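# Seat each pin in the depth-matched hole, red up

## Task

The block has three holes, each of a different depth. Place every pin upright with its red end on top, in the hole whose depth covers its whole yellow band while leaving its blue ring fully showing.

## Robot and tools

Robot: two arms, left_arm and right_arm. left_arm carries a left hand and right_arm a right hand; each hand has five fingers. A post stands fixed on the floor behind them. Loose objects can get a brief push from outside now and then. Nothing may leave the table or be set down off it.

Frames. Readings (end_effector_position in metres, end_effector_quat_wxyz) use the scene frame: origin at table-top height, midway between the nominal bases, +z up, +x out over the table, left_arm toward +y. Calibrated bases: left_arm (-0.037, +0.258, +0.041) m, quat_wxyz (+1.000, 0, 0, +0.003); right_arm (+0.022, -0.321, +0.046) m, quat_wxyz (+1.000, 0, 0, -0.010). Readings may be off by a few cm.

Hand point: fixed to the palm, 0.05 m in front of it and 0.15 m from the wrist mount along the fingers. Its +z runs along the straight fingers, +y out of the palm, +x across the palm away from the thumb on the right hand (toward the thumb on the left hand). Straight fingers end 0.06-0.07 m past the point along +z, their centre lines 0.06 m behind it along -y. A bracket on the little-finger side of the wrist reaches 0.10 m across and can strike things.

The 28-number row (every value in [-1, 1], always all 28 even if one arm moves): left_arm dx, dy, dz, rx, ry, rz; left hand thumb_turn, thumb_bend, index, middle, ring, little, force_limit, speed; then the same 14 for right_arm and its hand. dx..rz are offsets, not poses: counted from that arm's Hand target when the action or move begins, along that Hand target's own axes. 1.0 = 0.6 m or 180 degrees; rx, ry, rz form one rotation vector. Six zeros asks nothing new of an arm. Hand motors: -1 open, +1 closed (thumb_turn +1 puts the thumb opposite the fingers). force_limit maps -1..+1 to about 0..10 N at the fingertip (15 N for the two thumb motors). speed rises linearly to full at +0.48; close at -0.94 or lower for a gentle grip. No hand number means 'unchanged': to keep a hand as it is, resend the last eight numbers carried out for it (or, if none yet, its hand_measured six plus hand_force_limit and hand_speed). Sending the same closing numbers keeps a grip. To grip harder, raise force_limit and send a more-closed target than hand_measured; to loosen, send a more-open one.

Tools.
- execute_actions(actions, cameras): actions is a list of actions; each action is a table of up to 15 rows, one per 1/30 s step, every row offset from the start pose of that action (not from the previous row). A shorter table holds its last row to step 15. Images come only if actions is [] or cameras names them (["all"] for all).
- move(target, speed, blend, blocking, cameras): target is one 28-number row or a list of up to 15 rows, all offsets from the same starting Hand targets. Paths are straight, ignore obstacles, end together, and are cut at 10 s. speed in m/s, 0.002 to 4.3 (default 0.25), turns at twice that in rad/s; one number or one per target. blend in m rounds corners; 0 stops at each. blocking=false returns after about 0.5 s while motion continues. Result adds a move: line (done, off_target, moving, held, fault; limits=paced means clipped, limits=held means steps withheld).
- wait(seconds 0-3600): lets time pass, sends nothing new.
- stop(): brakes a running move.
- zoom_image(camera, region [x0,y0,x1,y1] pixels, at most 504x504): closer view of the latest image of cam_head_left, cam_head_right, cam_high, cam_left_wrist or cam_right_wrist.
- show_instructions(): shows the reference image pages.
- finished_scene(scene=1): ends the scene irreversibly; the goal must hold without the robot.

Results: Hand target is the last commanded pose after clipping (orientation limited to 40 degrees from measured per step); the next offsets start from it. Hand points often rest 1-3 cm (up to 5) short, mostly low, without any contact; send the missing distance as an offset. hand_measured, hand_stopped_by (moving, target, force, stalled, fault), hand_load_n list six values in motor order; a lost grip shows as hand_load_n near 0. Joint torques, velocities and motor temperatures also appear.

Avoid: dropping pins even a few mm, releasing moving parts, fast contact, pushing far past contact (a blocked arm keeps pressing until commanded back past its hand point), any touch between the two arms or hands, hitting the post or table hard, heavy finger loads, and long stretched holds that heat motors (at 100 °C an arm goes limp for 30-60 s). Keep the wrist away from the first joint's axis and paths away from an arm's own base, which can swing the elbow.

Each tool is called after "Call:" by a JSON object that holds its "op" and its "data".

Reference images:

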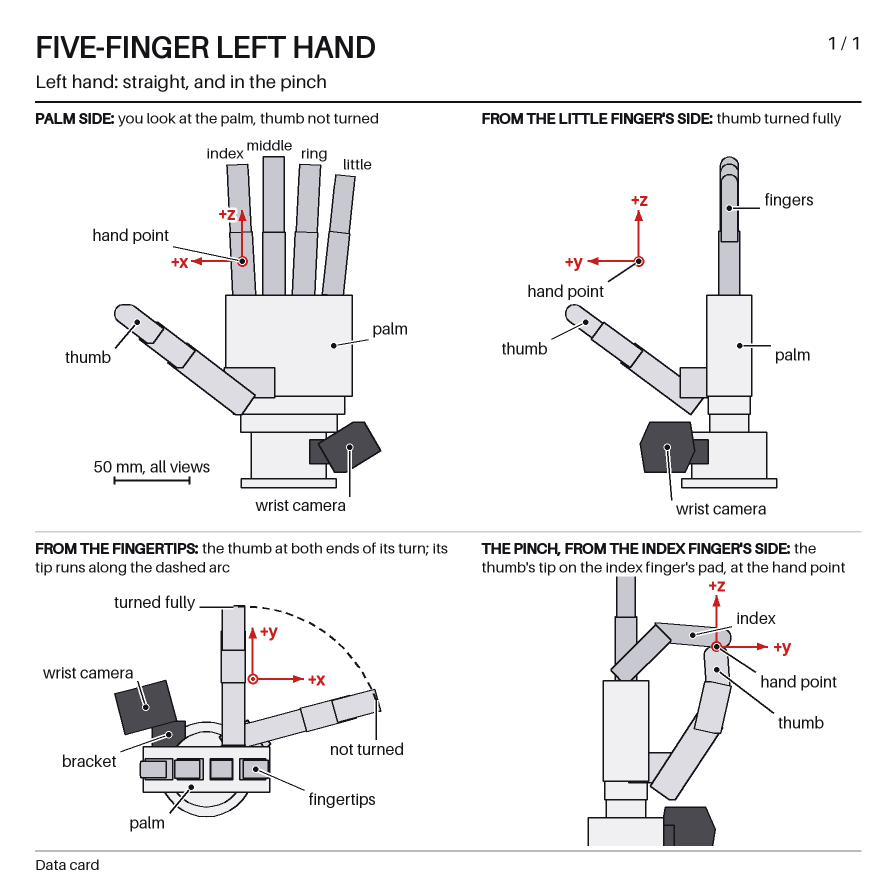

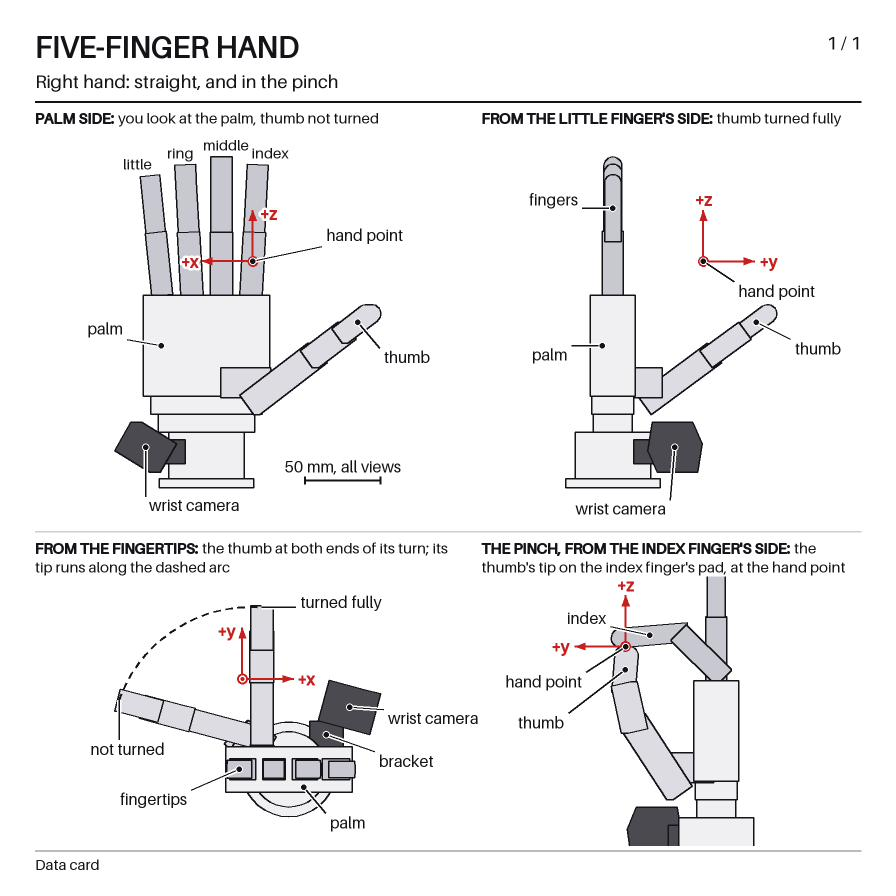

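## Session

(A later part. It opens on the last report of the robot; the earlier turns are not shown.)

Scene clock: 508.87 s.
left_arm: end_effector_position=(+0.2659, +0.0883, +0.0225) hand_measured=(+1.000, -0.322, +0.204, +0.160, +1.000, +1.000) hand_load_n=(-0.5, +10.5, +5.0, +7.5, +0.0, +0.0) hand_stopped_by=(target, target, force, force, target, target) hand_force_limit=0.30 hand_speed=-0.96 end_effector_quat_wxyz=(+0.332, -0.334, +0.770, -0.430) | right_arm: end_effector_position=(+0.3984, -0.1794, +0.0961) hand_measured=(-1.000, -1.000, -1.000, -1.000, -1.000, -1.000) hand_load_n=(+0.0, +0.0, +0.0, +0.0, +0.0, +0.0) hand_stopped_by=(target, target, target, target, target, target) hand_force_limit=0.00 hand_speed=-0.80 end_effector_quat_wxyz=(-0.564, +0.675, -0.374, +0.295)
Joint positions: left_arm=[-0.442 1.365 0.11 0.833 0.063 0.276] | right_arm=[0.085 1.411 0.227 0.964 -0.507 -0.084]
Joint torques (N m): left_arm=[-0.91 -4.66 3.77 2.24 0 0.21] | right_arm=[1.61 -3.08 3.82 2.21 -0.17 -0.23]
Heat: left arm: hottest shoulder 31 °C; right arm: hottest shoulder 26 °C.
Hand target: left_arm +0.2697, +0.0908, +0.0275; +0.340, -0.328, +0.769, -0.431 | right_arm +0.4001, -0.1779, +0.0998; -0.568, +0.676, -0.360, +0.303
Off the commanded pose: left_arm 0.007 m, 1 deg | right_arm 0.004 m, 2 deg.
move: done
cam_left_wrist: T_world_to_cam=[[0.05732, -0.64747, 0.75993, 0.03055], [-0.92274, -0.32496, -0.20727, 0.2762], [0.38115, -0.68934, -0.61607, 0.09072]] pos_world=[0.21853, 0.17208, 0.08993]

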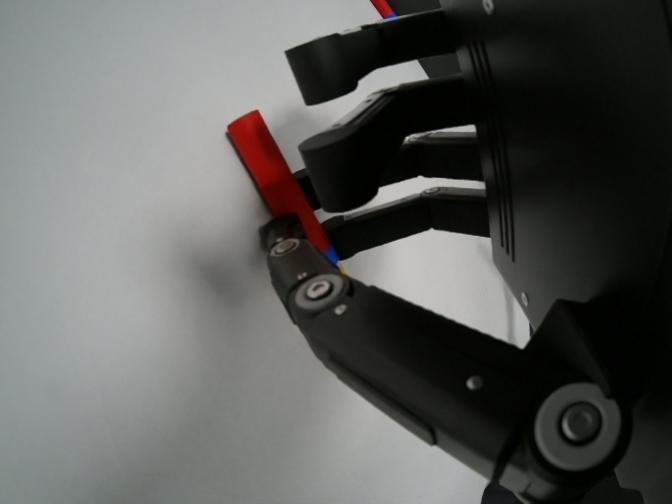

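Call:
{"op": "move", "data": {"target": [-0.002,-0.00738,-0.00332,0,0,0,1,-0.32,0.27,0.24,1,1,0.3,-0.96,0,0,0,0,0,0,-1,-1,-1,-1,-1,-1,0,-0.8], "speed": 0.015, "cameras": ["cam_left_wrist","cam_right_wrist"]}}

Call:
{"op": "zoom_image", "data": {"camera": "cam_right_wrist", "region": [260, 360, 420, 504]}}

Scene clock: 510.13 s.
left_arm: end_effector_position=(+0.2641, +0.0893, +0.0256) hand_measured=(+1.000, -0.322, +0.204, +0.160, +1.000, +1.000) hand_load_n=(-0.5, +10.0, +5.5, +7.5, +0.0, +0.0) hand_stopped_by=(target, target, force, force, target, target) hand_force_limit=0.30 hand_speed=-0.96 end_effector_quat_wxyz=(+0.331, -0.334, +0.772, -0.428) | right_arm: end_effector_position=(+0.3984, -0.1794, +0.0961) hand_measured=(-1.000, -1.000, -1.000, -1.000, -1.000, -1.000) hand_load_n=(+0.0, +0.0, +0.0, +0.0, +0.0, +0.0) hand_stopped_by=(target, target, target, target, target, target) hand_force_limit=0.00 hand_speed=-0.80 end_effector_quat_wxyz=(-0.564, +0.675, -0.374, +0.295)
Joint positions: left_arm=[-0.442 1.324 0.11 0.786 0.063 0.278] | right_arm=[0.085 1.411 0.227 0.964 -0.507 -0.084]
Joint torques (N m): left_arm=[-1.03 -4.78 4.21 2.29 0.03 0.21] | right_arm=[1.61 -3.43 3.81 2.25 -0.17 -0.26]
Heat: left arm: hottest shoulder 31 °C; right arm: hottest shoulder 26 °C.
Hand target: left_arm +0.2697, +0.0908, +0.0325; +0.340, -0.328, +0.769, -0.431 | right_arm +0.4001, -0.1779, +0.0998; -0.568, +0.676, -0.360, +0.303
Off the commanded pose: left_arm 0.009 m, 1 deg | right_arm 0.004 m, 2 deg.
move: done
cam_left_wrist: T_world_to_cam=[[0.06066, -0.65039, 0.75717, 0.02839], [-0.92396, -0.32359, -0.20394, 0.2756], [0.37765, -0.68722, -0.62057, 0.09479]] pos_world=[0.21713, 0.17278, 0.09353]
cam_right_wrist: T_world_to_cam=[[0.02684, -0.28561, -0.95797, 0.03487], [-0.89416, 0.42161, -0.15075, 0.44858], [0.44695, 0.86062, -0.24406, 0.1185]] pos_world=[0.3472, -0.28115, 0.12995]

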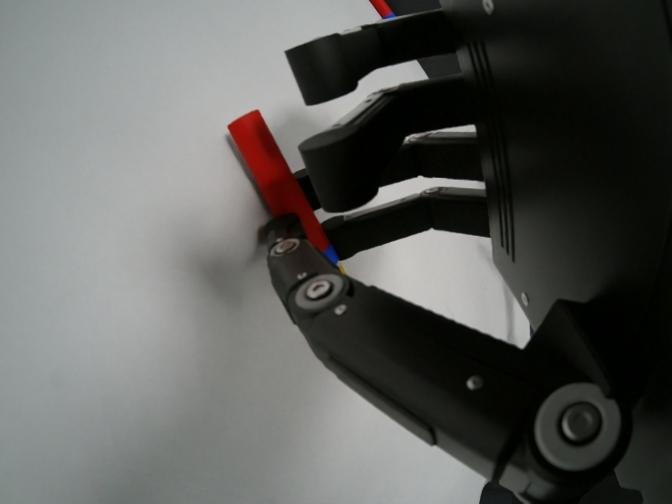

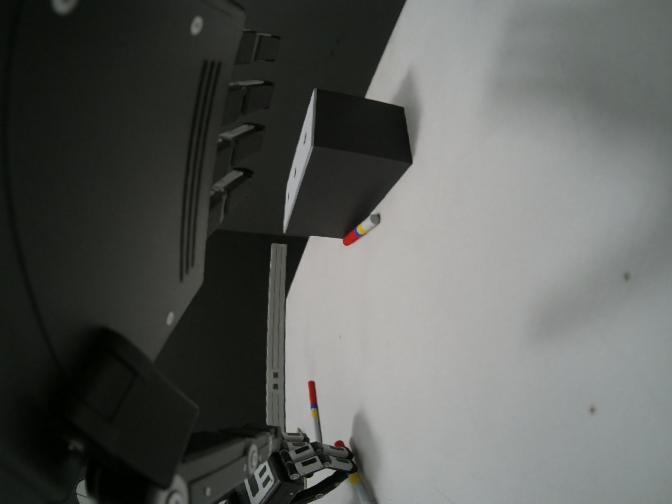

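Scaled by 3.150 from the camera's image (finer frame: 960x720).

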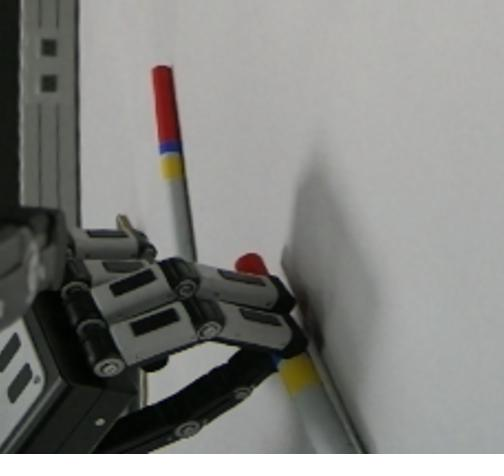

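Call:
{"op": "move", "data": {"target": [0.0052,0.0192,0.00862,0,0,0,1,-0.32,0.27,0.24,1,1,0.3,-0.96,0,0,0,0,0,0,-1,-1,-1,-1,-1,-1,0,-0.8], "speed": 0.02, "cameras": ["cam_left_wrist"]}}

Scene clock: 514.23 s.
left_arm: end_effector_position=(+0.2681, +0.0867, +0.0215) hand_measured=(+1.000, -0.322, +0.204, +0.160, +1.000, +1.000) hand_load_n=(-0.5, +3.0, +1.5, +3.5, +0.0, +0.0) hand_stopped_by=(target, target, force, force, target, target) hand_force_limit=0.30 hand_speed=-0.96 end_effector_quat_wxyz=(+0.335, -0.331, +0.768, -0.435) | right_arm: end_effector_position=(+0.3984, -0.1794, +0.0961) hand_measured=(-1.000, -1.000, -1.000, -1.000, -1.000, -1.000) hand_load_n=(-0.5, +0.0, +0.0, +0.0, +0.0, +0.0) hand_stopped_by=(target, target, target, target, target, target) hand_force_limit=0.00 hand_speed=-0.80 end_effector_quat_wxyz=(-0.564, +0.675, -0.374, +0.295)
Joint positions: left_arm=[-0.442 1.399 0.11 0.879 0.066 0.278] | right_arm=[0.085 1.411 0.227 0.964 -0.507 -0.084]
Joint torques (N m): left_arm=[-0.91 -2.67 3.14 3.08 0.01 0.23] | right_arm=[1.61 -3.19 3.77 2.25 -0.19 -0.24]
Heat: left arm: hottest shoulder 31 °C; right arm: hottest shoulder 26 °C.
Hand target: left_arm +0.2697, +0.0908, +0.0195; +0.340, -0.328, +0.769, -0.431 | right_arm +0.4001, -0.1779, +0.0998; -0.568, +0.676, -0.360, +0.303
Off the commanded pose: left_arm 0.005 m, 1 deg | right_arm 0.004 m, 2 deg.
move: done
cam_left_wrist: T_world_to_cam=[[0.04656, -0.64378, 0.76379, 0.03265], [-0.92148, -0.32286, -0.21595, 0.2772], [0.38562, -0.69377, -0.60826, 0.08728]] pos_world=[0.22026, 0.17107, 0.08801]

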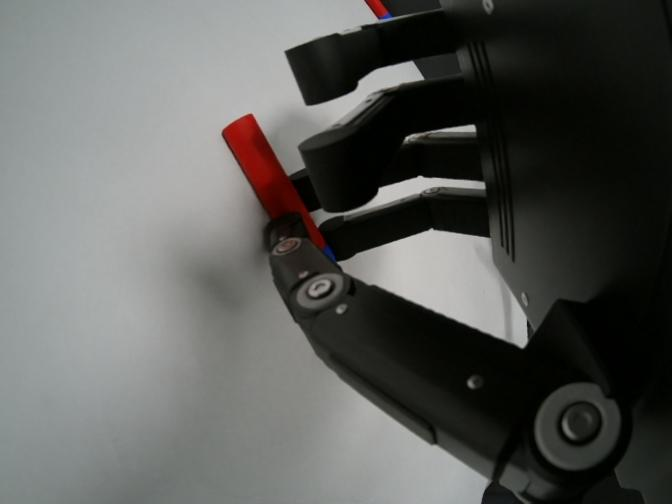

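Call:
{"op": "execute_actions", "data": {"actions": [[[0,0,0,0,0,0,1,-0.32,0.1,0.07,1,1,0.3,-0.85,0,0,0,0,0,0,-1,-1,-1,-1,-1,-1,0,-0.8]],[[0,0,0,0,0,0,1,-0.32,0.0,-0.05,1,1,0.3,-0.85,0,0,0,0,0,0,-1,-1,-1,-1,-1,-1,0,-0.8]]], "cameras": ["cam_left_wrist"]}}

Call:
{"op": "zoom_image", "data": {"camera": "cam_left_wrist", "region": [200, 80, 400, 280]}}

Scene clock: 515.97 s.
left_arm: end_effector_position=(+0.2678, +0.0875, +0.0198) hand_measured=(+1.000, -0.320, +0.000, -0.050, +1.000, +1.000) hand_load_n=(+0.0, +0.0, -0.5, -2.0, +0.0, +0.0) hand_stopped_by=(target, target, target, target, target, target) hand_force_limit=0.30 hand_speed=-0.85 end_effector_quat_wxyz=(+0.335, -0.333, +0.768, -0.432) | right_arm: end_effector_position=(+0.3984, -0.1794, +0.0961) hand_measured=(-1.000, -1.000, -1.000, -1.000, -1.000, -1.000) hand_load_n=(+0.0, +0.0, +0.0, +0.0, +0.0, +0.0) hand_stopped_by=(target, target, target, target, target, target) hand_force_limit=0.00 hand_speed=-0.80 end_effector_quat_wxyz=(-0.564, +0.675, -0.374, +0.295)
Joint positions: left_arm=[-0.442 1.405 0.11 0.881 0.063 0.278] | right_arm=[0.085 1.411 0.227 0.964 -0.507 -0.084]
Joint torques (N m): left_arm=[-0.79 -2.67 3.02 3.19 -0.03 0.18] | right_arm=[1.49 -3.49 3.82 2.22 -0.19 -0.23]
Heat: left arm: hottest shoulder 31 °C; right arm: hottest shoulder 26 °C.
Hand target: left_arm +0.2697, +0.0908, +0.0195; +0.340, -0.328, +0.769, -0.431 | right_arm +0.4001, -0.1779, +0.0998; -0.568, +0.676, -0.360, +0.303
Off the commanded pose: left_arm 0.004 m, 1 deg | right_arm 0.004 m, 2 deg.
Step readings (end_effector_position of left_arm | right_arm):
0: (+0.2681, +0.0867, +0.0215) | (+0.3984, -0.1794, +0.0961)
1: (+0.2681, +0.0867, +0.0215) | (+0.3984, -0.1794, +0.0961)
2: (+0.2681, +0.0867, +0.0215) | (+0.3984, -0.1794, +0.0961)
4: (+0.2681, +0.0867, +0.0215) | (+0.3984, -0.1794, +0.0961)
8: (+0.2678, +0.0875, +0.0200) | (+0.3984, -0.1794, +0.0961)
15: (+0.2676, +0.0876, +0.0195) | (+0.3984, -0.1794, +0.0961)
16: (+0.2676, +0.0876, +0.0195) | (+0.3984, -0.1794, +0.0961)
17: (+0.2676, +0.0876, +0.0195) | (+0.3984, -0.1794, +0.0961)
19: (+0.2676, +0.0876, +0.0195) | (+0.3984, -0.1794, +0.0961)
23: (+0.2678, +0.0875, +0.0198) | (+0.3984, -0.1794, +0.0961)
30: (+0.2678, +0.0875, +0.0198) | (+0.3984, -0.1794, +0.0961)
cam_left_wrist: T_world_to_cam=[[0.05113, -0.64595, 0.76167, 0.03346], [-0.92136, -0.32477, -0.21358, 0.27695], [0.38533, -0.69085, -0.61176, 0.08672]] pos_world=[0.22005, 0.17147, 0.08672]

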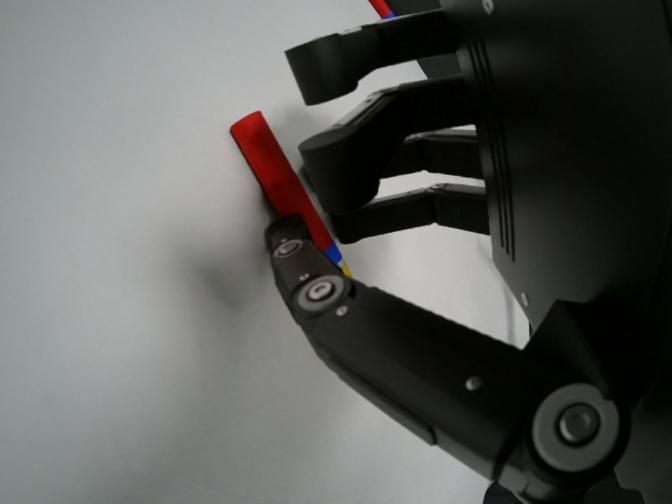

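Scaled by 2.520 from the camera's image (finer frame: 960x720).

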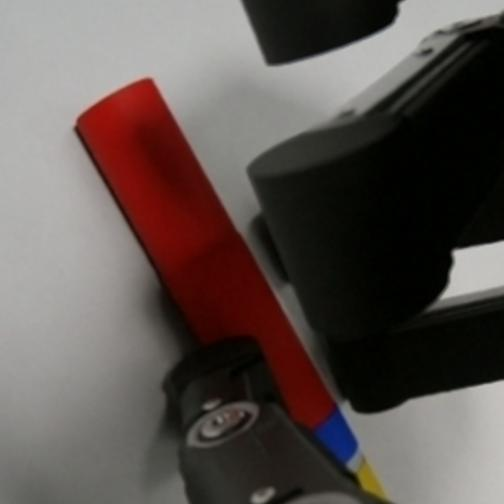

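Call:
{"op": "move", "data": {"target": [[-0.00801,-0.02953,-0.01326,0,0,0,1,-0.32,0.0,-0.05,1,1,0.3,-0.85,0,0,0,0,0,0,-1,-1,-1,-1,-1,-1,0,-0.8],[-0.0321,-0.02269,-0.01395,0,0,0,1,-0.32,0.0,-0.05,1,1,0.3,-0.85,0,0,0,0,0,0,-1,-1,-1,-1,-1,-1,0,-0.8]], "speed": 0.04, "cameras": ["cam_left_wrist"]}}

Call:
{"op": "zoom_image", "data": {"camera": "cam_left_wrist", "region": [200, 80, 400, 280]}}

Scene clock: 519.20 s.
left_arm: end_effector_position=(+0.2686, +0.1032, +0.0333) hand_measured=(+1.000, -0.320, +0.000, -0.050, +1.000, +1.000) hand_load_n=(+0.0, +0.0, +0.0, +0.0, +0.0, +0.0) hand_stopped_by=(target, target, target, target, target, target) hand_force_limit=0.30 hand_speed=-0.85 end_effector_quat_wxyz=(+0.331, -0.335, +0.770, -0.430) | right_arm: end_effector_position=(+0.3984, -0.1794, +0.0961) hand_measured=(-1.000, -1.000, -1.000, -1.000, -1.000, -1.000) hand_load_n=(+0.0, +0.0, +0.0, +0.0, +0.0, -0.5) hand_stopped_by=(target, target, target, target, target, target) hand_force_limit=0.00 hand_speed=-0.80 end_effector_quat_wxyz=(-0.564, +0.675, -0.374, +0.295)
Joint positions: left_arm=[-0.365 1.259 0.11 0.723 0.134 0.307] | right_arm=[0.085 1.411 0.227 0.964 -0.507 -0.084]
Joint torques (N m): left_arm=[-0.62 -3.55 5.49 2.09 0.03 0.25] | right_arm=[1.79 -3.25 3.77 2.25 -0.18 -0.24]
Heat: left arm: hottest shoulder 30 °C; right arm: hottest shoulder 26 °C.
Hand target: left_arm +0.2765, +0.1042, +0.0395; +0.340, -0.328, +0.769, -0.431 | right_arm +0.4001, -0.1779, +0.0998; -0.568, +0.676, -0.360, +0.303
Off the commanded pose: left_arm 0.010 m, 1 deg | right_arm 0.004 m, 2 deg.
move: done
cam_left_wrist: T_world_to_cam=[[0.05874, -0.64708, 0.76016, 0.03148], [-0.92322, -0.32489, -0.20521, 0.28588], [0.37976, -0.68974, -0.61648, 0.10704]] pos_world=[0.22143, 0.18707, 0.10073]

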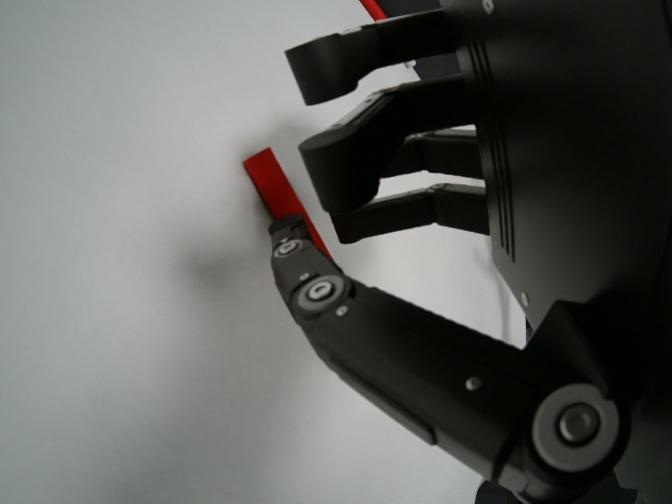

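Scaled by 2.520 from the camera's image (finer frame: 960x720).

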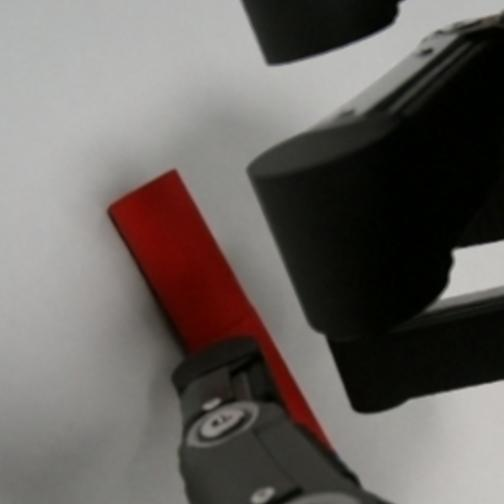

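Call:
{"op": "move", "data": {"target": [[-0.00217,-0.00178,0.00528,0,0,0,1,-0.32,0.0,-0.05,1,1,0.3,-0.85,0,0,0,0,0,0,-1,-1,-1,-1,-1,-1,0,-0.8],[0.00423,0.02185,0.01589,0,0,0,1,-0.32,0.0,-0.05,1,1,0.3,-0.85,0,0,0,0,0,0,-1,-1,-1,-1,-1,-1,0,-0.8]], "speed": 0.03, "cameras": ["cam_left_wrist"]}}

Call:
{"op": "zoom_image", "data": {"camera": "cam_left_wrist", "region": [200, 80, 400, 280]}}

Scene clock: 521.63 s.
left_arm: end_effector_position=(+0.2708, +0.1019, +0.0202) hand_measured=(+1.000, -0.320, +0.000, -0.050, +1.000, +1.000) hand_load_n=(+0.0, +0.0, +0.0, -1.5, +0.0, +0.0) hand_stopped_by=(target, target, target, target, target, target) hand_force_limit=0.30 hand_speed=-0.85 end_effector_quat_wxyz=(+0.330, -0.334, +0.771, -0.430) | right_arm: end_effector_position=(+0.3984, -0.1794, +0.0961) hand_measured=(-1.000, -1.000, -1.000, -1.000, -1.000, -1.000) hand_load_n=(+0.0, +0.0, +0.0, +0.0, +0.0, +0.0) hand_stopped_by=(target, target, target, target, target, target) hand_force_limit=0.00 hand_speed=-0.80 end_effector_quat_wxyz=(-0.564, +0.675, -0.374, +0.295)
Joint positions: left_arm=[-0.365 1.376 0.11 0.836 0.137 0.308] | right_arm=[0.085 1.411 0.227 0.964 -0.507 -0.084]
Joint torques (N m): left_arm=[-0.97 -2.55 4.51 3.21 0 0.23] | right_arm=[1.55 -2.96 3.79 2.32 -0.19 -0.24]
Heat: left arm: hottest shoulder 30 °C; right arm: hottest shoulder 26 °C.
Hand target: left_arm +0.2800, +0.1034, +0.0235; +0.340, -0.328, +0.769, -0.431 | right_arm +0.4001, -0.1779, +0.0998; -0.568, +0.676, -0.360, +0.303
Off the commanded pose: left_arm 0.010 m, 1 deg | right_arm 0.004 m, 2 deg.
move: done
cam_left_wrist: T_world_to_cam=[[0.05852, -0.64809, 0.75931, 0.0406], [-0.92486, -0.32151, -0.20313, 0.28476], [0.37577, -0.69037, -0.61821, 0.09837]] pos_world=[0.22403, 0.18578, 0.08783]

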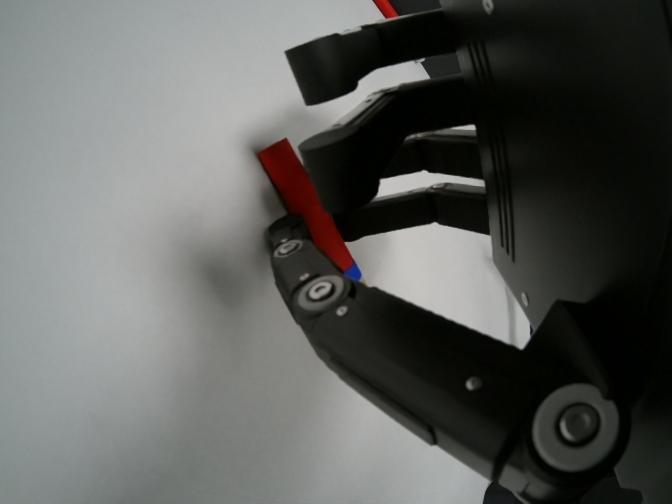

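Scaled by 2.520 from the camera's image (finer frame: 960x720).

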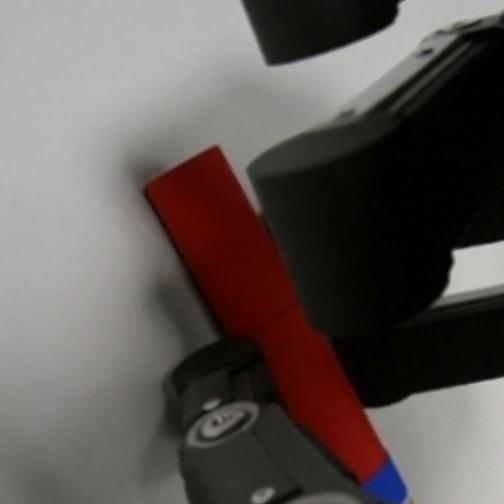

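Call:
{"op": "execute_actions", "data": {"actions": [[[0.0005,0.00185,0.0008,0,0,0,1,-0.32,0.11,0.08,1,1,0.3,-0.9,0,0,0,0,0,0,-1,-1,-1,-1,-1,-1,0,-0.8]],[[0.0002,0.0007,0.0003,0,0,0,1,-0.32,0.12,0.09,1,1,0.3,-0.9,0,0,0,0,0,0,-1,-1,-1,-1,-1,-1,0,-0.8]]], "cameras": ["cam_left_wrist"]}}

Call:
{"op": "zoom_image", "data": {"camera": "cam_left_wrist", "region": [200, 80, 400, 280]}}

Scene clock: 524.33 s.
left_arm: end_effector_position=(+0.2715, +0.1010, +0.0197) hand_measured=(+1.000, -0.320, +0.120, +0.090, +1.000, +1.000) hand_load_n=(+0.0, +0.0, +0.0, +0.0, +0.0, +0.0) hand_stopped_by=(target, target, target, target, target, target) hand_force_limit=0.30 hand_speed=-0.90 end_effector_quat_wxyz=(+0.331, -0.332, +0.771, -0.432) | right_arm: end_effector_position=(+0.3984, -0.1794, +0.0961) hand_measured=(-1.000, -1.000, -1.000, -1.000, -1.000, -1.000) hand_load_n=(+0.0, +0.5, +0.0, +0.0, +0.0, +0.0) hand_stopped_by=(target, target, target, target, target, target) hand_force_limit=0.00 hand_speed=-0.80 end_effector_quat_wxyz=(-0.564, +0.675, -0.374, +0.295)
Joint positions: left_arm=[-0.366 1.39 0.11 0.855 0.137 0.308] | right_arm=[0.085 1.411 0.227 0.964 -0.507 -0.084]
Joint torques (N m): left_arm=[-0.62 -2.49 4.38 3.17 -0.01 0.21] | right_arm=[1.67 -3.31 3.81 2.26 -0.19 -0.23]
Heat: left arm: hottest shoulder 30 °C; right arm: hottest shoulder 26 °C.
Hand target: left_arm +0.2800, +0.1034, +0.0218; +0.340, -0.328, +0.769, -0.431 | right_arm +0.4001, -0.1779, +0.0998; -0.568, +0.676, -0.360, +0.303
Off the commanded pose: left_arm 0.009 m, 1 deg | right_arm 0.004 m, 2 deg.
Step readings (end_effector_position of left_arm | right_arm):
0: (+0.2708, +0.1019, +0.0202) | (+0.3984, -0.1794, +0.0961)
1: (+0.2708, +0.1019, +0.0202) | (+0.3984, -0.1794, +0.0961)
2: (+0.2710, +0.1018, +0.0205) | (+0.3984, -0.1794, +0.0961)
4: (+0.2719, +0.1015, +0.0206) | (+0.3984, -0.1794, +0.0961)
8: (+0.2715, +0.1011, +0.0202) | (+0.3984, -0.1794, +0.0961)
15: (+0.2712, +0.1011, +0.0197) | (+0.3984, -0.1794, +0.0961)
16: (+0.2712, +0.1011, +0.0197) | (+0.3984, -0.1794, +0.0961)
17: (+0.2710, +0.1012, +0.0192) | (+0.3984, -0.1794, +0.0961)
19: (+0.2713, +0.1011, +0.0196) | (+0.3984, -0.1794, +0.0961)
23: (+0.2713, +0.1011, +0.0194) | (+0.3984, -0.1794, +0.0961)
30: (+0.2715, +0.1010, +0.0197) | (+0.3984, -0.1794, +0.0961)
cam_left_wrist: T_world_to_cam=[[0.05423, -0.64695, 0.7606, 0.04143], [-0.92445, -0.32045, -0.20666, 0.28499], [0.37743, -0.69193, -0.61545, 0.09691]] pos_world=[0.22464, 0.18518, 0.08702]

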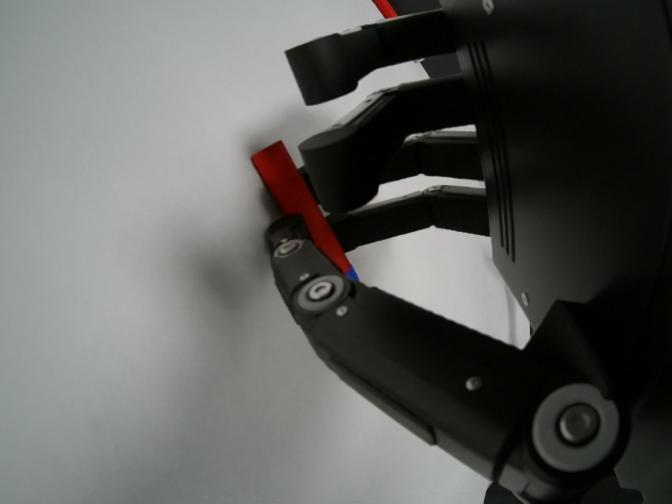

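Scaled by 2.520 from the camera's image (finer frame: 960x720).

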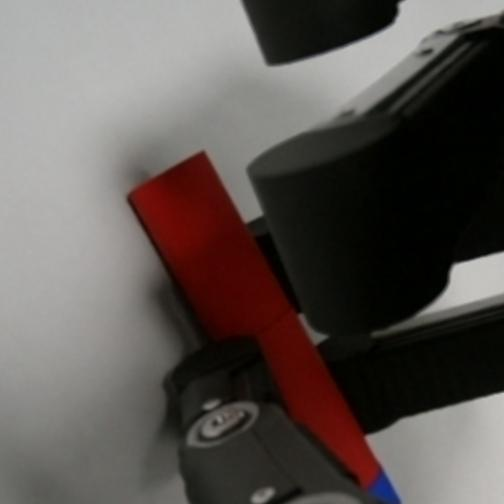

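Call:
{"op": "execute_actions", "data": {"actions": [[[0.0006,0.0022,0.001,0,0,0,1,-0.32,0.13,0.1,1,1,0.3,-0.9,0,0,0,0,0,0,-1,-1,-1,-1,-1,-1,0,-0.8]],[[0,0,0,0,0,0,1,-0.32,0.27,0.24,1,1,-0.4,-0.95,0,0,0,0,0,0,-1,-1,-1,-1,-1,-1,0,-0.8]],[[0,0,0,0,0,0,1,-0.32,0.27,0.24,1,1,-0.4,-0.95,0,0,0,0,0,0,-1,-1,-1,-1,-1,-1,0,-0.8]]], "cameras": ["cam_left_wrist"]}}

Scene clock: 526.53 s.
left_arm: end_effector_position=(+0.2728, +0.1000, +0.0195) hand_measured=(+1.000, -0.320, +0.180, +0.142, +1.000, +1.000) hand_load_n=(+0.5, +4.0, +3.0, +3.5, +0.0, +0.0) hand_stopped_by=(target, target, force, force, target, target) hand_force_limit=-0.40 hand_speed=-0.95 end_effector_quat_wxyz=(+0.332, -0.331, +0.770, -0.433) | right_arm: end_effector_position=(+0.3984, -0.1794, +0.0961) hand_measured=(-1.000, -1.000, -1.000, -1.000, -1.000, -1.000) hand_load_n=(+0.0, +0.0, +0.0, +0.0, +0.0, +0.0) hand_stopped_by=(target, target, target, target, target, target) hand_force_limit=0.00 hand_speed=-0.80 end_effector_quat_wxyz=(-0.564, +0.675, -0.374, +0.295)
Joint positions: left_arm=[-0.368 1.402 0.111 0.87 0.137 0.308] | right_arm=[0.085 1.411 0.227 0.964 -0.507 -0.084]
Joint torques (N m): left_arm=[-0.73 -2.2 4.29 3.06 0.03 0.19] | right_arm=[1.32 -3.31 3.81 2.22 -0.19 -0.24]
Heat: left arm: hottest shoulder 30 °C; right arm: hottest shoulder 26 °C.
Hand target: left_arm +0.2800, +0.1034, +0.0203; +0.340, -0.328, +0.769, -0.431 | right_arm +0.4001, -0.1779, +0.0998; -0.568, +0.676, -0.360, +0.303
Off the commanded pose: left_arm 0.008 m, 1 deg | right_arm 0.004 m, 2 deg.
Step readings (end_effector_position of left_arm | right_arm):
0: (+0.2715, +0.1010, +0.0197) | (+0.3984, -0.1794, +0.0961)
1: (+0.2715, +0.1010, +0.0197) | (+0.3984, -0.1794, +0.0961)
2: (+0.2716, +0.1010, +0.0195) | (+0.3984, -0.1794, +0.0961)
4: (+0.2724, +0.1007, +0.0195) | (+0.3984, -0.1794, +0.0961)
8: (+0.2730, +0.1005, +0.0197) | (+0.3984, -0.1794, +0.0961)
15: (+0.2728, +0.1000, +0.0195) | (+0.3984, -0.1794, +0.0961)
16: (+0.2728, +0.1000, +0.0195) | (+0.3984, -0.1794, +0.0961)
17: (+0.2728, +0.1000, +0.0195) | (+0.3984, -0.1794, +0.0961)
19: (+0.2728, +0.1000, +0.0195) | (+0.3984, -0.1794, +0.0961)
23: (+0.2728, +0.1000, +0.0195) | (+0.3984, -0.1794, +0.0961)
30: (+0.2728, +0.1000, +0.0195) | (+0.3984, -0.1794, +0.0961)
31: (+0.2728, +0.1000, +0.0195) | (+0.3984, -0.1794, +0.0961)
32: (+0.2728, +0.1000, +0.0195) | (+0.3984, -0.1794, +0.0961)
34: (+0.2728, +0.1000, +0.0195) | (+0.3984, -0.1794, +0.0961)
38: (+0.2728, +0.1000, +0.0195) | (+0.3984, -0.1794, +0.0961)
45: (+0.2728, +0.1000, +0.0195) | (+0.3984, -0.1794, +0.0961)
cam_left_wrist: T_world_to_cam=[[0.04996, -0.64586, 0.76182, 0.04183], [-0.92404, -0.31936, -0.21015, 0.28563], [0.37902, -0.69345, -0.61276, 0.09524]] pos_world=[0.22575, 0.18428, 0.08652]

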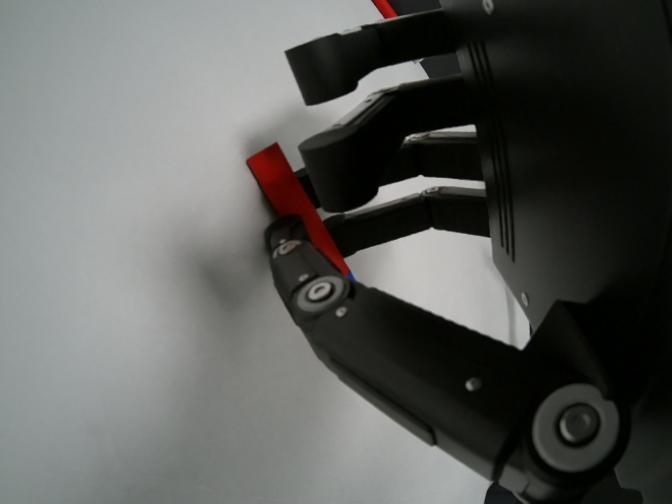

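Call:
{"op": "execute_actions", "data": {"actions": [[[0,0,0,0,0,0,1,-0.32,0.29,0.26,1,1,0.35,-0.96,0,0,0,0,0,0,-1,-1,-1,-1,-1,-1,0,-0.8]],[[0,0,0,0,0,0,1,-0.32,0.29,0.26,1,1,0.35,-0.96,0,0,0,0,0,0,-1,-1,-1,-1,-1,-1,0,-0.8]]], "cameras": ["cam_left_wrist"]}}

Call:
{"op": "zoom_image", "data": {"camera": "cam_left_wrist", "region": [200, 100, 400, 300]}}

Scene clock: 528.60 s.
left_arm: end_effector_position=(+0.2728, +0.1000, +0.0195) hand_measured=(+1.000, -0.322, +0.206, +0.154, +1.000, +1.000) hand_load_n=(+0.0, +9.5, +6.5, +6.5, +0.0, +0.0) hand_stopped_by=(target, target, force, force, target, target) hand_force_limit=0.35 hand_speed=-0.96 end_effector_quat_wxyz=(+0.332, -0.331, +0.770, -0.433) | right_arm: end_effector_position=(+0.3984, -0.1794, +0.0961) hand_measured=(-1.000, -1.000, -1.000, -1.000, -1.000, -1.000) hand_load_n=(+0.0, +0.0, -0.5, +0.0, +0.0, +0.0) hand_stopped_by=(target, target, target, target, target, target) hand_force_limit=0.00 hand_speed=-0.80 end_effector_quat_wxyz=(-0.564, +0.675, -0.374, +0.295)
Joint positions: left_arm=[-0.368 1.402 0.111 0.87 0.137 0.308] | right_arm=[0.085 1.411 0.227 0.964 -0.507 -0.084]
Joint torques (N m): left_arm=[-0.38 -2.02 4.19 2.92 0.02 0.22] | right_arm=[1.61 -3.37 3.79 2.25 -0.18 -0.24]
Heat: left arm: hottest shoulder 30 °C; right arm: hottest shoulder 26 °C.
Hand target: left_arm +0.2800, +0.1034, +0.0203; +0.340, -0.328, +0.769, -0.431 | right_arm +0.4001, -0.1779, +0.0998; -0.568, +0.676, -0.360, +0.303
Off the commanded pose: left_arm 0.008 m, 1 deg | right_arm 0.004 m, 2 deg.
Step readings (end_effector_position of left_arm | right_arm):
0: (+0.2728, +0.1000, +0.0195) | (+0.3984, -0.1794, +0.0961)
1: (+0.2728, +0.1000, +0.0195) | (+0.3984, -0.1794, +0.0961)
2: (+0.2728, +0.1000, +0.0195) | (+0.3984, -0.1794, +0.0961)
4: (+0.2728, +0.1000, +0.0195) | (+0.3984, -0.1794, +0.0961)
8: (+0.2728, +0.1000, +0.0195) | (+0.3984, -0.1794, +0.0961)
15: (+0.2728, +0.1000, +0.0195) | (+0.3984, -0.1794, +0.0961)
16: (+0.2728, +0.1000, +0.0195) | (+0.3984, -0.1794, +0.0961)
17: (+0.2728, +0.1000, +0.0195) | (+0.3984, -0.1794, +0.0961)
19: (+0.2728, +0.1000, +0.0195) | (+0.3984, -0.1794, +0.0961)
23: (+0.2728, +0.1000, +0.0195) | (+0.3984, -0.1794, +0.0961)
30: (+0.2728, +0.1000, +0.0195) | (+0.3984, -0.1794, +0.0961)
cam_left_wrist: T_world_to_cam=[[0.04996, -0.64586, 0.76182, 0.04183], [-0.92404, -0.31936, -0.21015, 0.28563], [0.37902, -0.69345, -0.61276, 0.09524]] pos_world=[0.22575, 0.18428, 0.08652]

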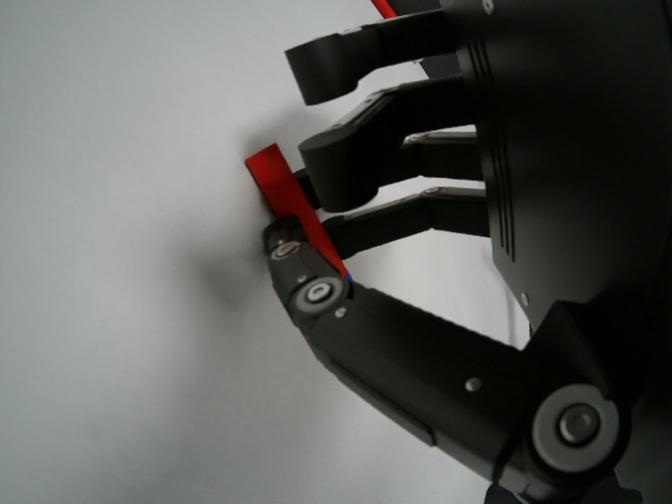

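Scaled by 2.520 from the camera's image (finer frame: 960x720).

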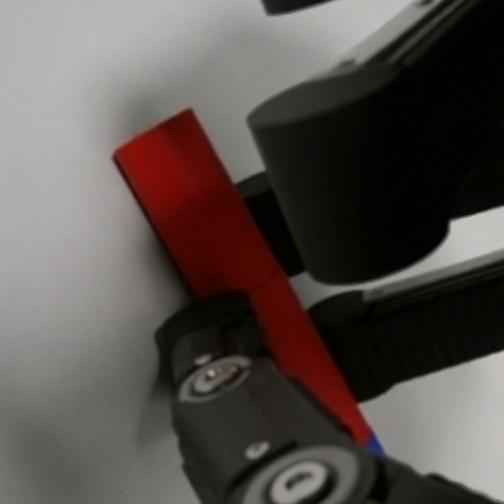

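Call:
{"op": "move", "data": {"target": [-0.0028,-0.01034,-0.00464,0,0,0,1,-0.32,0.29,0.26,1,1,0.35,-0.96,0,0,0,0,0,0,-1,-1,-1,-1,-1,-1,0,-0.8], "speed": 0.01, "cameras": ["cam_left_wrist"]}}

Scene clock: 530.33 s.
left_arm: end_effector_position=(+0.2701, +0.1016, +0.0196) hand_measured=(+1.000, -0.322, +0.206, +0.154, +1.000, +1.000) hand_load_n=(+0.5, +10.0, +6.0, +6.5, +0.0, +0.0) hand_stopped_by=(target, target, force, force, target, target) hand_force_limit=0.35 hand_speed=-0.96 end_effector_quat_wxyz=(+0.328, -0.333, +0.772, -0.429) | right_arm: end_effector_position=(+0.3984, -0.1794, +0.0961) hand_measured=(-1.000, -1.000, -1.000, -1.000, -1.000, -1.000) hand_load_n=(+0.0, +0.0, +0.0, +0.0, +0.0, +0.0) hand_stopped_by=(target, target, target, target, target, target) hand_force_limit=0.00 hand_speed=-0.80 end_effector_quat_wxyz=(-0.564, +0.675, -0.374, +0.295)
Joint positions: left_arm=[-0.366 1.376 0.11 0.833 0.137 0.308] | right_arm=[0.085 1.411 0.227 0.964 -0.507 -0.084]
Joint torques (N m): left_arm=[-0.67 -4.54 4.66 2.06 0 0.26] | right_arm=[1.49 -3.19 3.79 2.19 -0.19 -0.23]
Heat: left arm: hottest shoulder 30 °C; right arm: hottest shoulder 26 °C.
Hand target: left_arm +0.2800, +0.1034, +0.0273; +0.340, -0.328, +0.769, -0.431 | right_arm +0.4001, -0.1779, +0.0998; -0.568, +0.676, -0.360, +0.303
Off the commanded pose: left_arm 0.013 m, 2 deg | right_arm 0.004 m, 2 deg.
move: off_target (left_arm)
cam_left_wrist: T_world_to_cam=[[0.05965, -0.64901, 0.75844, 0.04073], [-0.92592, -0.31986, -0.20089, 0.28395], [0.37297, -0.69027, -0.62001, 0.09884]] pos_world=[0.22362, 0.18548, 0.08743]

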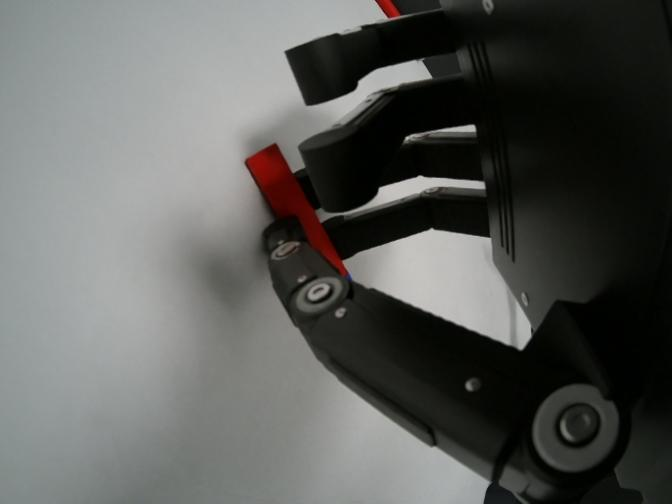

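Call:
{"op": "move", "data": {"target": [-0.0028,-0.01034,-0.00464,0,0,0,1,-0.32,0.29,0.26,1,1,0.35,-0.96,0,0,0,0,0,0,-1,-1,-1,-1,-1,-1,0,-0.8], "speed": 0.012, "cameras": ["cam_left_wrist","cam_right_wrist"]}}

Call:
{"op": "zoom_image", "data": {"camera": "cam_right_wrist", "region": [260, 360, 420, 504]}}

Scene clock: 531.93 s.
left_arm: end_effector_position=(+0.2674, +0.1026, +0.0236) hand_measured=(+1.000, -0.322, +0.206, +0.154, +1.000, +1.000) hand_load_n=(+0.5, +8.5, +5.0, +6.0, +0.0, +0.0) hand_stopped_by=(target, target, force, force, target, target) hand_force_limit=0.35 hand_speed=-0.96 end_effector_quat_wxyz=(+0.326, -0.335, +0.774, -0.427) | right_arm: end_effector_position=(+0.3984, -0.1794, +0.0961) hand_measured=(-1.000, -1.000, -1.000, -1.000, -1.000, -1.000) hand_load_n=(+0.0, +0.0, +0.0, +0.0, +0.0, +0.0) hand_stopped_by=(target, target, target, target, target, target) hand_force_limit=0.00 hand_speed=-0.80 end_effector_quat_wxyz=(-0.564, +0.675, -0.374, +0.295)
Joint positions: left_arm=[-0.366 1.321 0.11 0.769 0.137 0.308] | right_arm=[0.085 1.411 0.227 0.964 -0.507 -0.084]
Joint torques (N m): left_arm=[-1.38 -4.37 5.57 2.19 0.03 0.24] | right_arm=[1.44 -3.31 3.82 2.25 -0.21 -0.25]
Heat: left arm: hottest shoulder 30 °C; right arm: hottest shoulder 26 °C.
Hand target: left_arm +0.2800, +0.1034, +0.0343; +0.340, -0.328, +0.769, -0.431 | right_arm +0.4001, -0.1779, +0.0998; -0.568, +0.676, -0.360, +0.303
Off the commanded pose: left_arm 0.017 m, 2 deg | right_arm 0.004 m, 2 deg.
move: off_target (left_arm)
cam_left_wrist: T_world_to_cam=[[0.06621, -0.65144, 0.75581, 0.03704], [-0.92763, -0.31924, -0.19389, 0.28291], [0.36759, -0.68827, -0.62543, 0.10438]] pos_world=[0.22161, 0.18629, 0.09214]
cam_right_wrist: T_world_to_cam=[[0.02684, -0.28561, -0.95797, 0.03487], [-0.89416, 0.42161, -0.15075, 0.44858], [0.44695, 0.86062, -0.24406, 0.1185]] pos_world=[0.3472, -0.28115, 0.12995]

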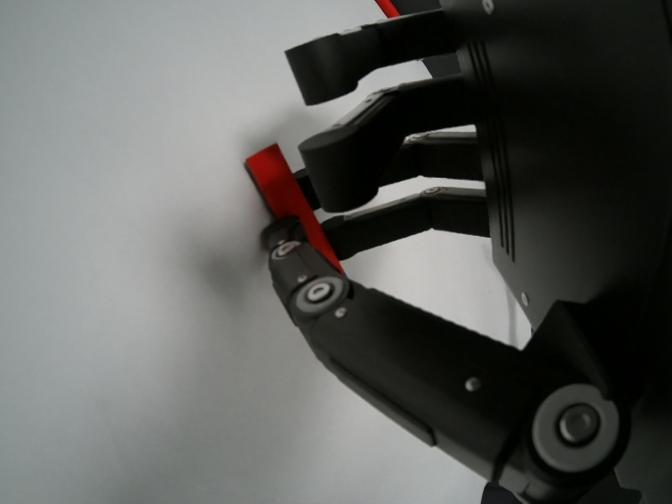

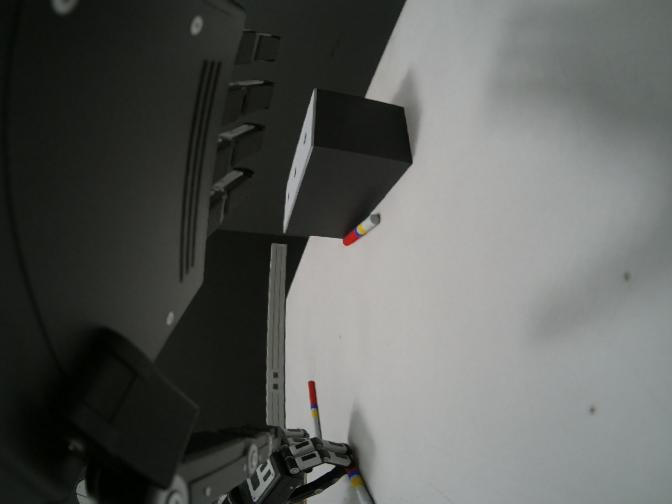

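Scaled by 3.150 from the camera's image (finer frame: 960x720).

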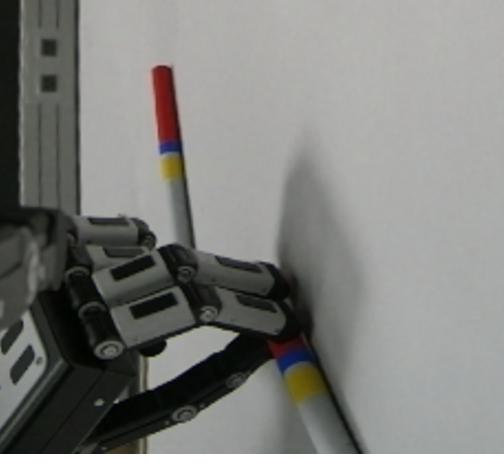

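Call:
{"op": "move", "data": {"target": [[-0.0048,-0.01772,-0.00796,0,0,0,1,-0.32,0.29,0.26,1,1,0.35,-0.96,0,0,0,0,0,0,-1,-1,-1,-1,-1,-1,0,-0.8],[-0.0162,-0.05717,-0.00545,0.03404,-0.03584,0.1163,1,-0.32,0.29,0.26,1,1,0.35,-0.96,0,0,0,0,0,0,-1,-1,-1,-1,-1,-1,0,-0.8]], "speed": 0.04, "blend": 0.01, "cameras": ["cam_left_wrist","cam_right_wrist"]}}

Call:
{"op": "zoom_image", "data": {"camera": "cam_right_wrist", "region": [260, 360, 420, 504]}}

Scene clock: 541.87 s.
left_arm: end_effector_position=(+0.2907, +0.1038, +0.0657) hand_measured=(+1.000, -0.320, +0.206, +0.156, +1.000, +1.000) hand_load_n=(+0.0, +0.0, +0.0, +0.0, +0.0, +0.0) hand_stopped_by=(target, target, force, force, target, target) hand_force_limit=0.35 hand_speed=-0.96 end_effector_quat_wxyz=(+0.467, -0.202, +0.772, -0.380) | right_arm: end_effector_position=(+0.3984, -0.1794, +0.0961) hand_measured=(-1.000, -1.000, -1.000, -1.000, -1.000, -1.000) hand_load_n=(+0.0, +0.0, +0.0, +0.0, +0.0, -0.5) hand_stopped_by=(target, target, target, target, target, target) hand_force_limit=0.00 hand_speed=-0.80 end_effector_quat_wxyz=(-0.564, +0.675, -0.374, +0.295)
Joint positions: left_arm=[-0.508 1.244 0.101 0.864 -0.07 0.611] | right_arm=[0.085 1.411 0.227 0.964 -0.507 -0.084]
Joint torques (N m): left_arm=[-2.78 -1.73 4.38 3.59 -0.19 0.24] | right_arm=[1.61 -3.25 3.82 2.22 -0.19 -0.26]
Heat: left arm: hottest shoulder 30 °C; right arm: hottest shoulder 26 °C.
Hand target: left_arm +0.2900, +0.0984, +0.0683; +0.472, -0.188, +0.771, -0.384 | right_arm +0.4001, -0.1779, +0.0998; -0.568, +0.676, -0.360, +0.303
Off the commanded pose: left_arm 0.006 m, 2 deg | right_arm 0.004 m, 2 deg.
move: done; blend cut to 0.006 m at target 1
cam_left_wrist: T_world_to_cam=[[-0.17494, -0.81567, 0.55144, 0.10505], [-0.83005, -0.17904, -0.52817, 0.29206], [0.52954, -0.55012, -0.64572, 0.0629]] pos_world=[0.22749, 0.17258, 0.13694]
cam_right_wrist: T_world_to_cam=[[0.02684, -0.28561, -0.95797, 0.03487], [-0.89416, 0.42161, -0.15075, 0.44858], [0.44695, 0.86062, -0.24406, 0.1185]] pos_world=[0.3472, -0.28115, 0.12995]

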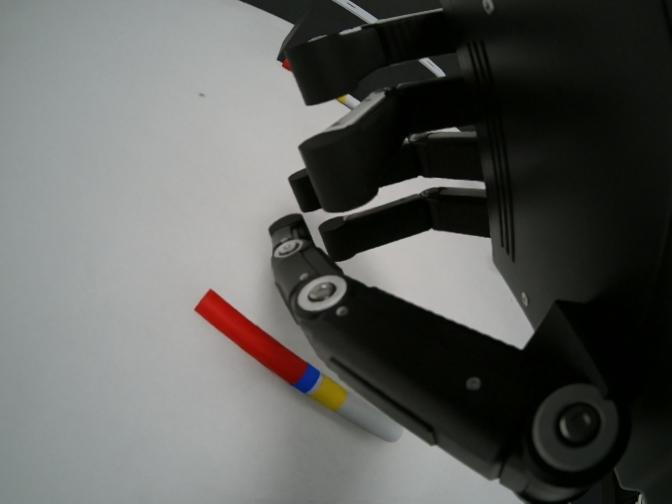

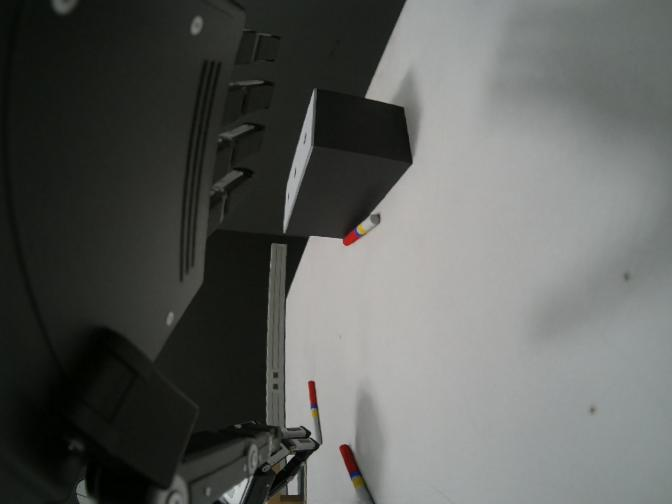

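Scaled by 3.150 from the camera's image (finer frame: 960x720).

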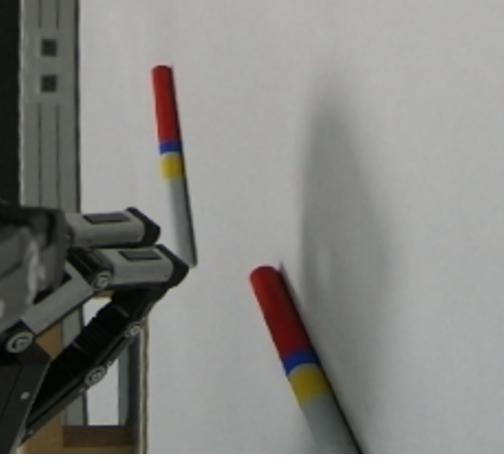

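Call:
{"op": "move", "data": {"target": [0.0375,0.0223,-0.03933,-0.03386,0.08203,-0.09985,1,-0.32,0.0,-0.05,1,1,0.3,-0.5,0,0,0,0,0,0,-1,-1,-1,-1,-1,-1,0,-0.8], "speed": 0.06, "cameras": ["cam_left_wrist"]}}

Call:
{"op": "zoom_image", "data": {"camera": "cam_left_wrist", "region": [180, 80, 420, 320]}}

Scene clock: 552.53 s.
left_arm: end_effector_position=(+0.2419, +0.1056, +0.0346) hand_measured=(+1.000, -0.320, +0.000, -0.050, +1.000, +1.000) hand_load_n=(+0.0, +0.0, +0.0, +0.0, +0.0, +0.0) hand_stopped_by=(target, target, target, target, target, target) hand_force_limit=0.30 hand_speed=-0.50 end_effector_quat_wxyz=(+0.283, -0.278, +0.816, -0.421) | right_arm: end_effector_position=(+0.3984, -0.1794, +0.0961) hand_measured=(-1.000, -1.000, -1.000, -1.000, -1.000, -1.000) hand_load_n=(+0.0, +0.0, +0.0, +0.0, +0.0, +0.0) hand_stopped_by=(target, target, target, target, target, target) hand_force_limit=0.00 hand_speed=-0.80 end_effector_quat_wxyz=(-0.564, +0.675, -0.374, +0.295)
Joint positions: left_arm=[-0.316 1.083 0.122 0.428 0.298 0.434] | right_arm=[0.085 1.411 0.227 0.964 -0.507 -0.084]
Joint torques (N m): left_arm=[-0.73 -2.9 8.72 1.8 0.14 -0.05] | right_arm=[1.49 -3.14 3.82 2.26 -0.19 -0.24]
Heat: left arm: hottest shoulder 30 °C; right arm: hottest shoulder 26 °C.
Hand target: left_arm +0.2595, +0.1020, +0.0510; +0.294, -0.280, +0.805, -0.432 | right_arm +0.4001, -0.1779, +0.0998; -0.568, +0.676, -0.360, +0.303
Off the commanded pose: left_arm 0.024 m, 2 deg | right_arm 0.004 m, 2 deg.
move: off_target (left_arm)
cam_left_wrist: T_world_to_cam=[[0.00146, -0.69503, 0.71898, 0.05392], [-0.97267, -0.16793, -0.16036, 0.25606], [0.23219, -0.6991, -0.67628, 0.15827]] pos_world=[0.21223, 0.19112, 0.10933]

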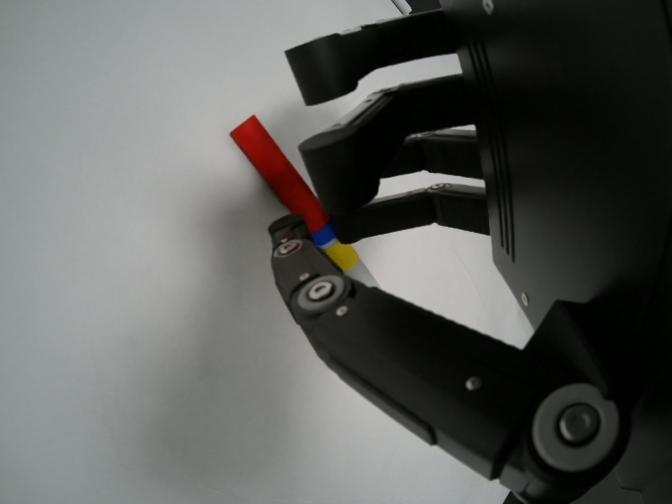

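Scaled by 2.100 from the camera's image (finer frame: 960x720).

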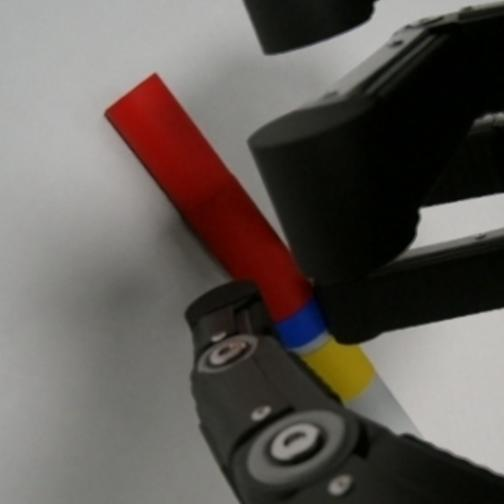

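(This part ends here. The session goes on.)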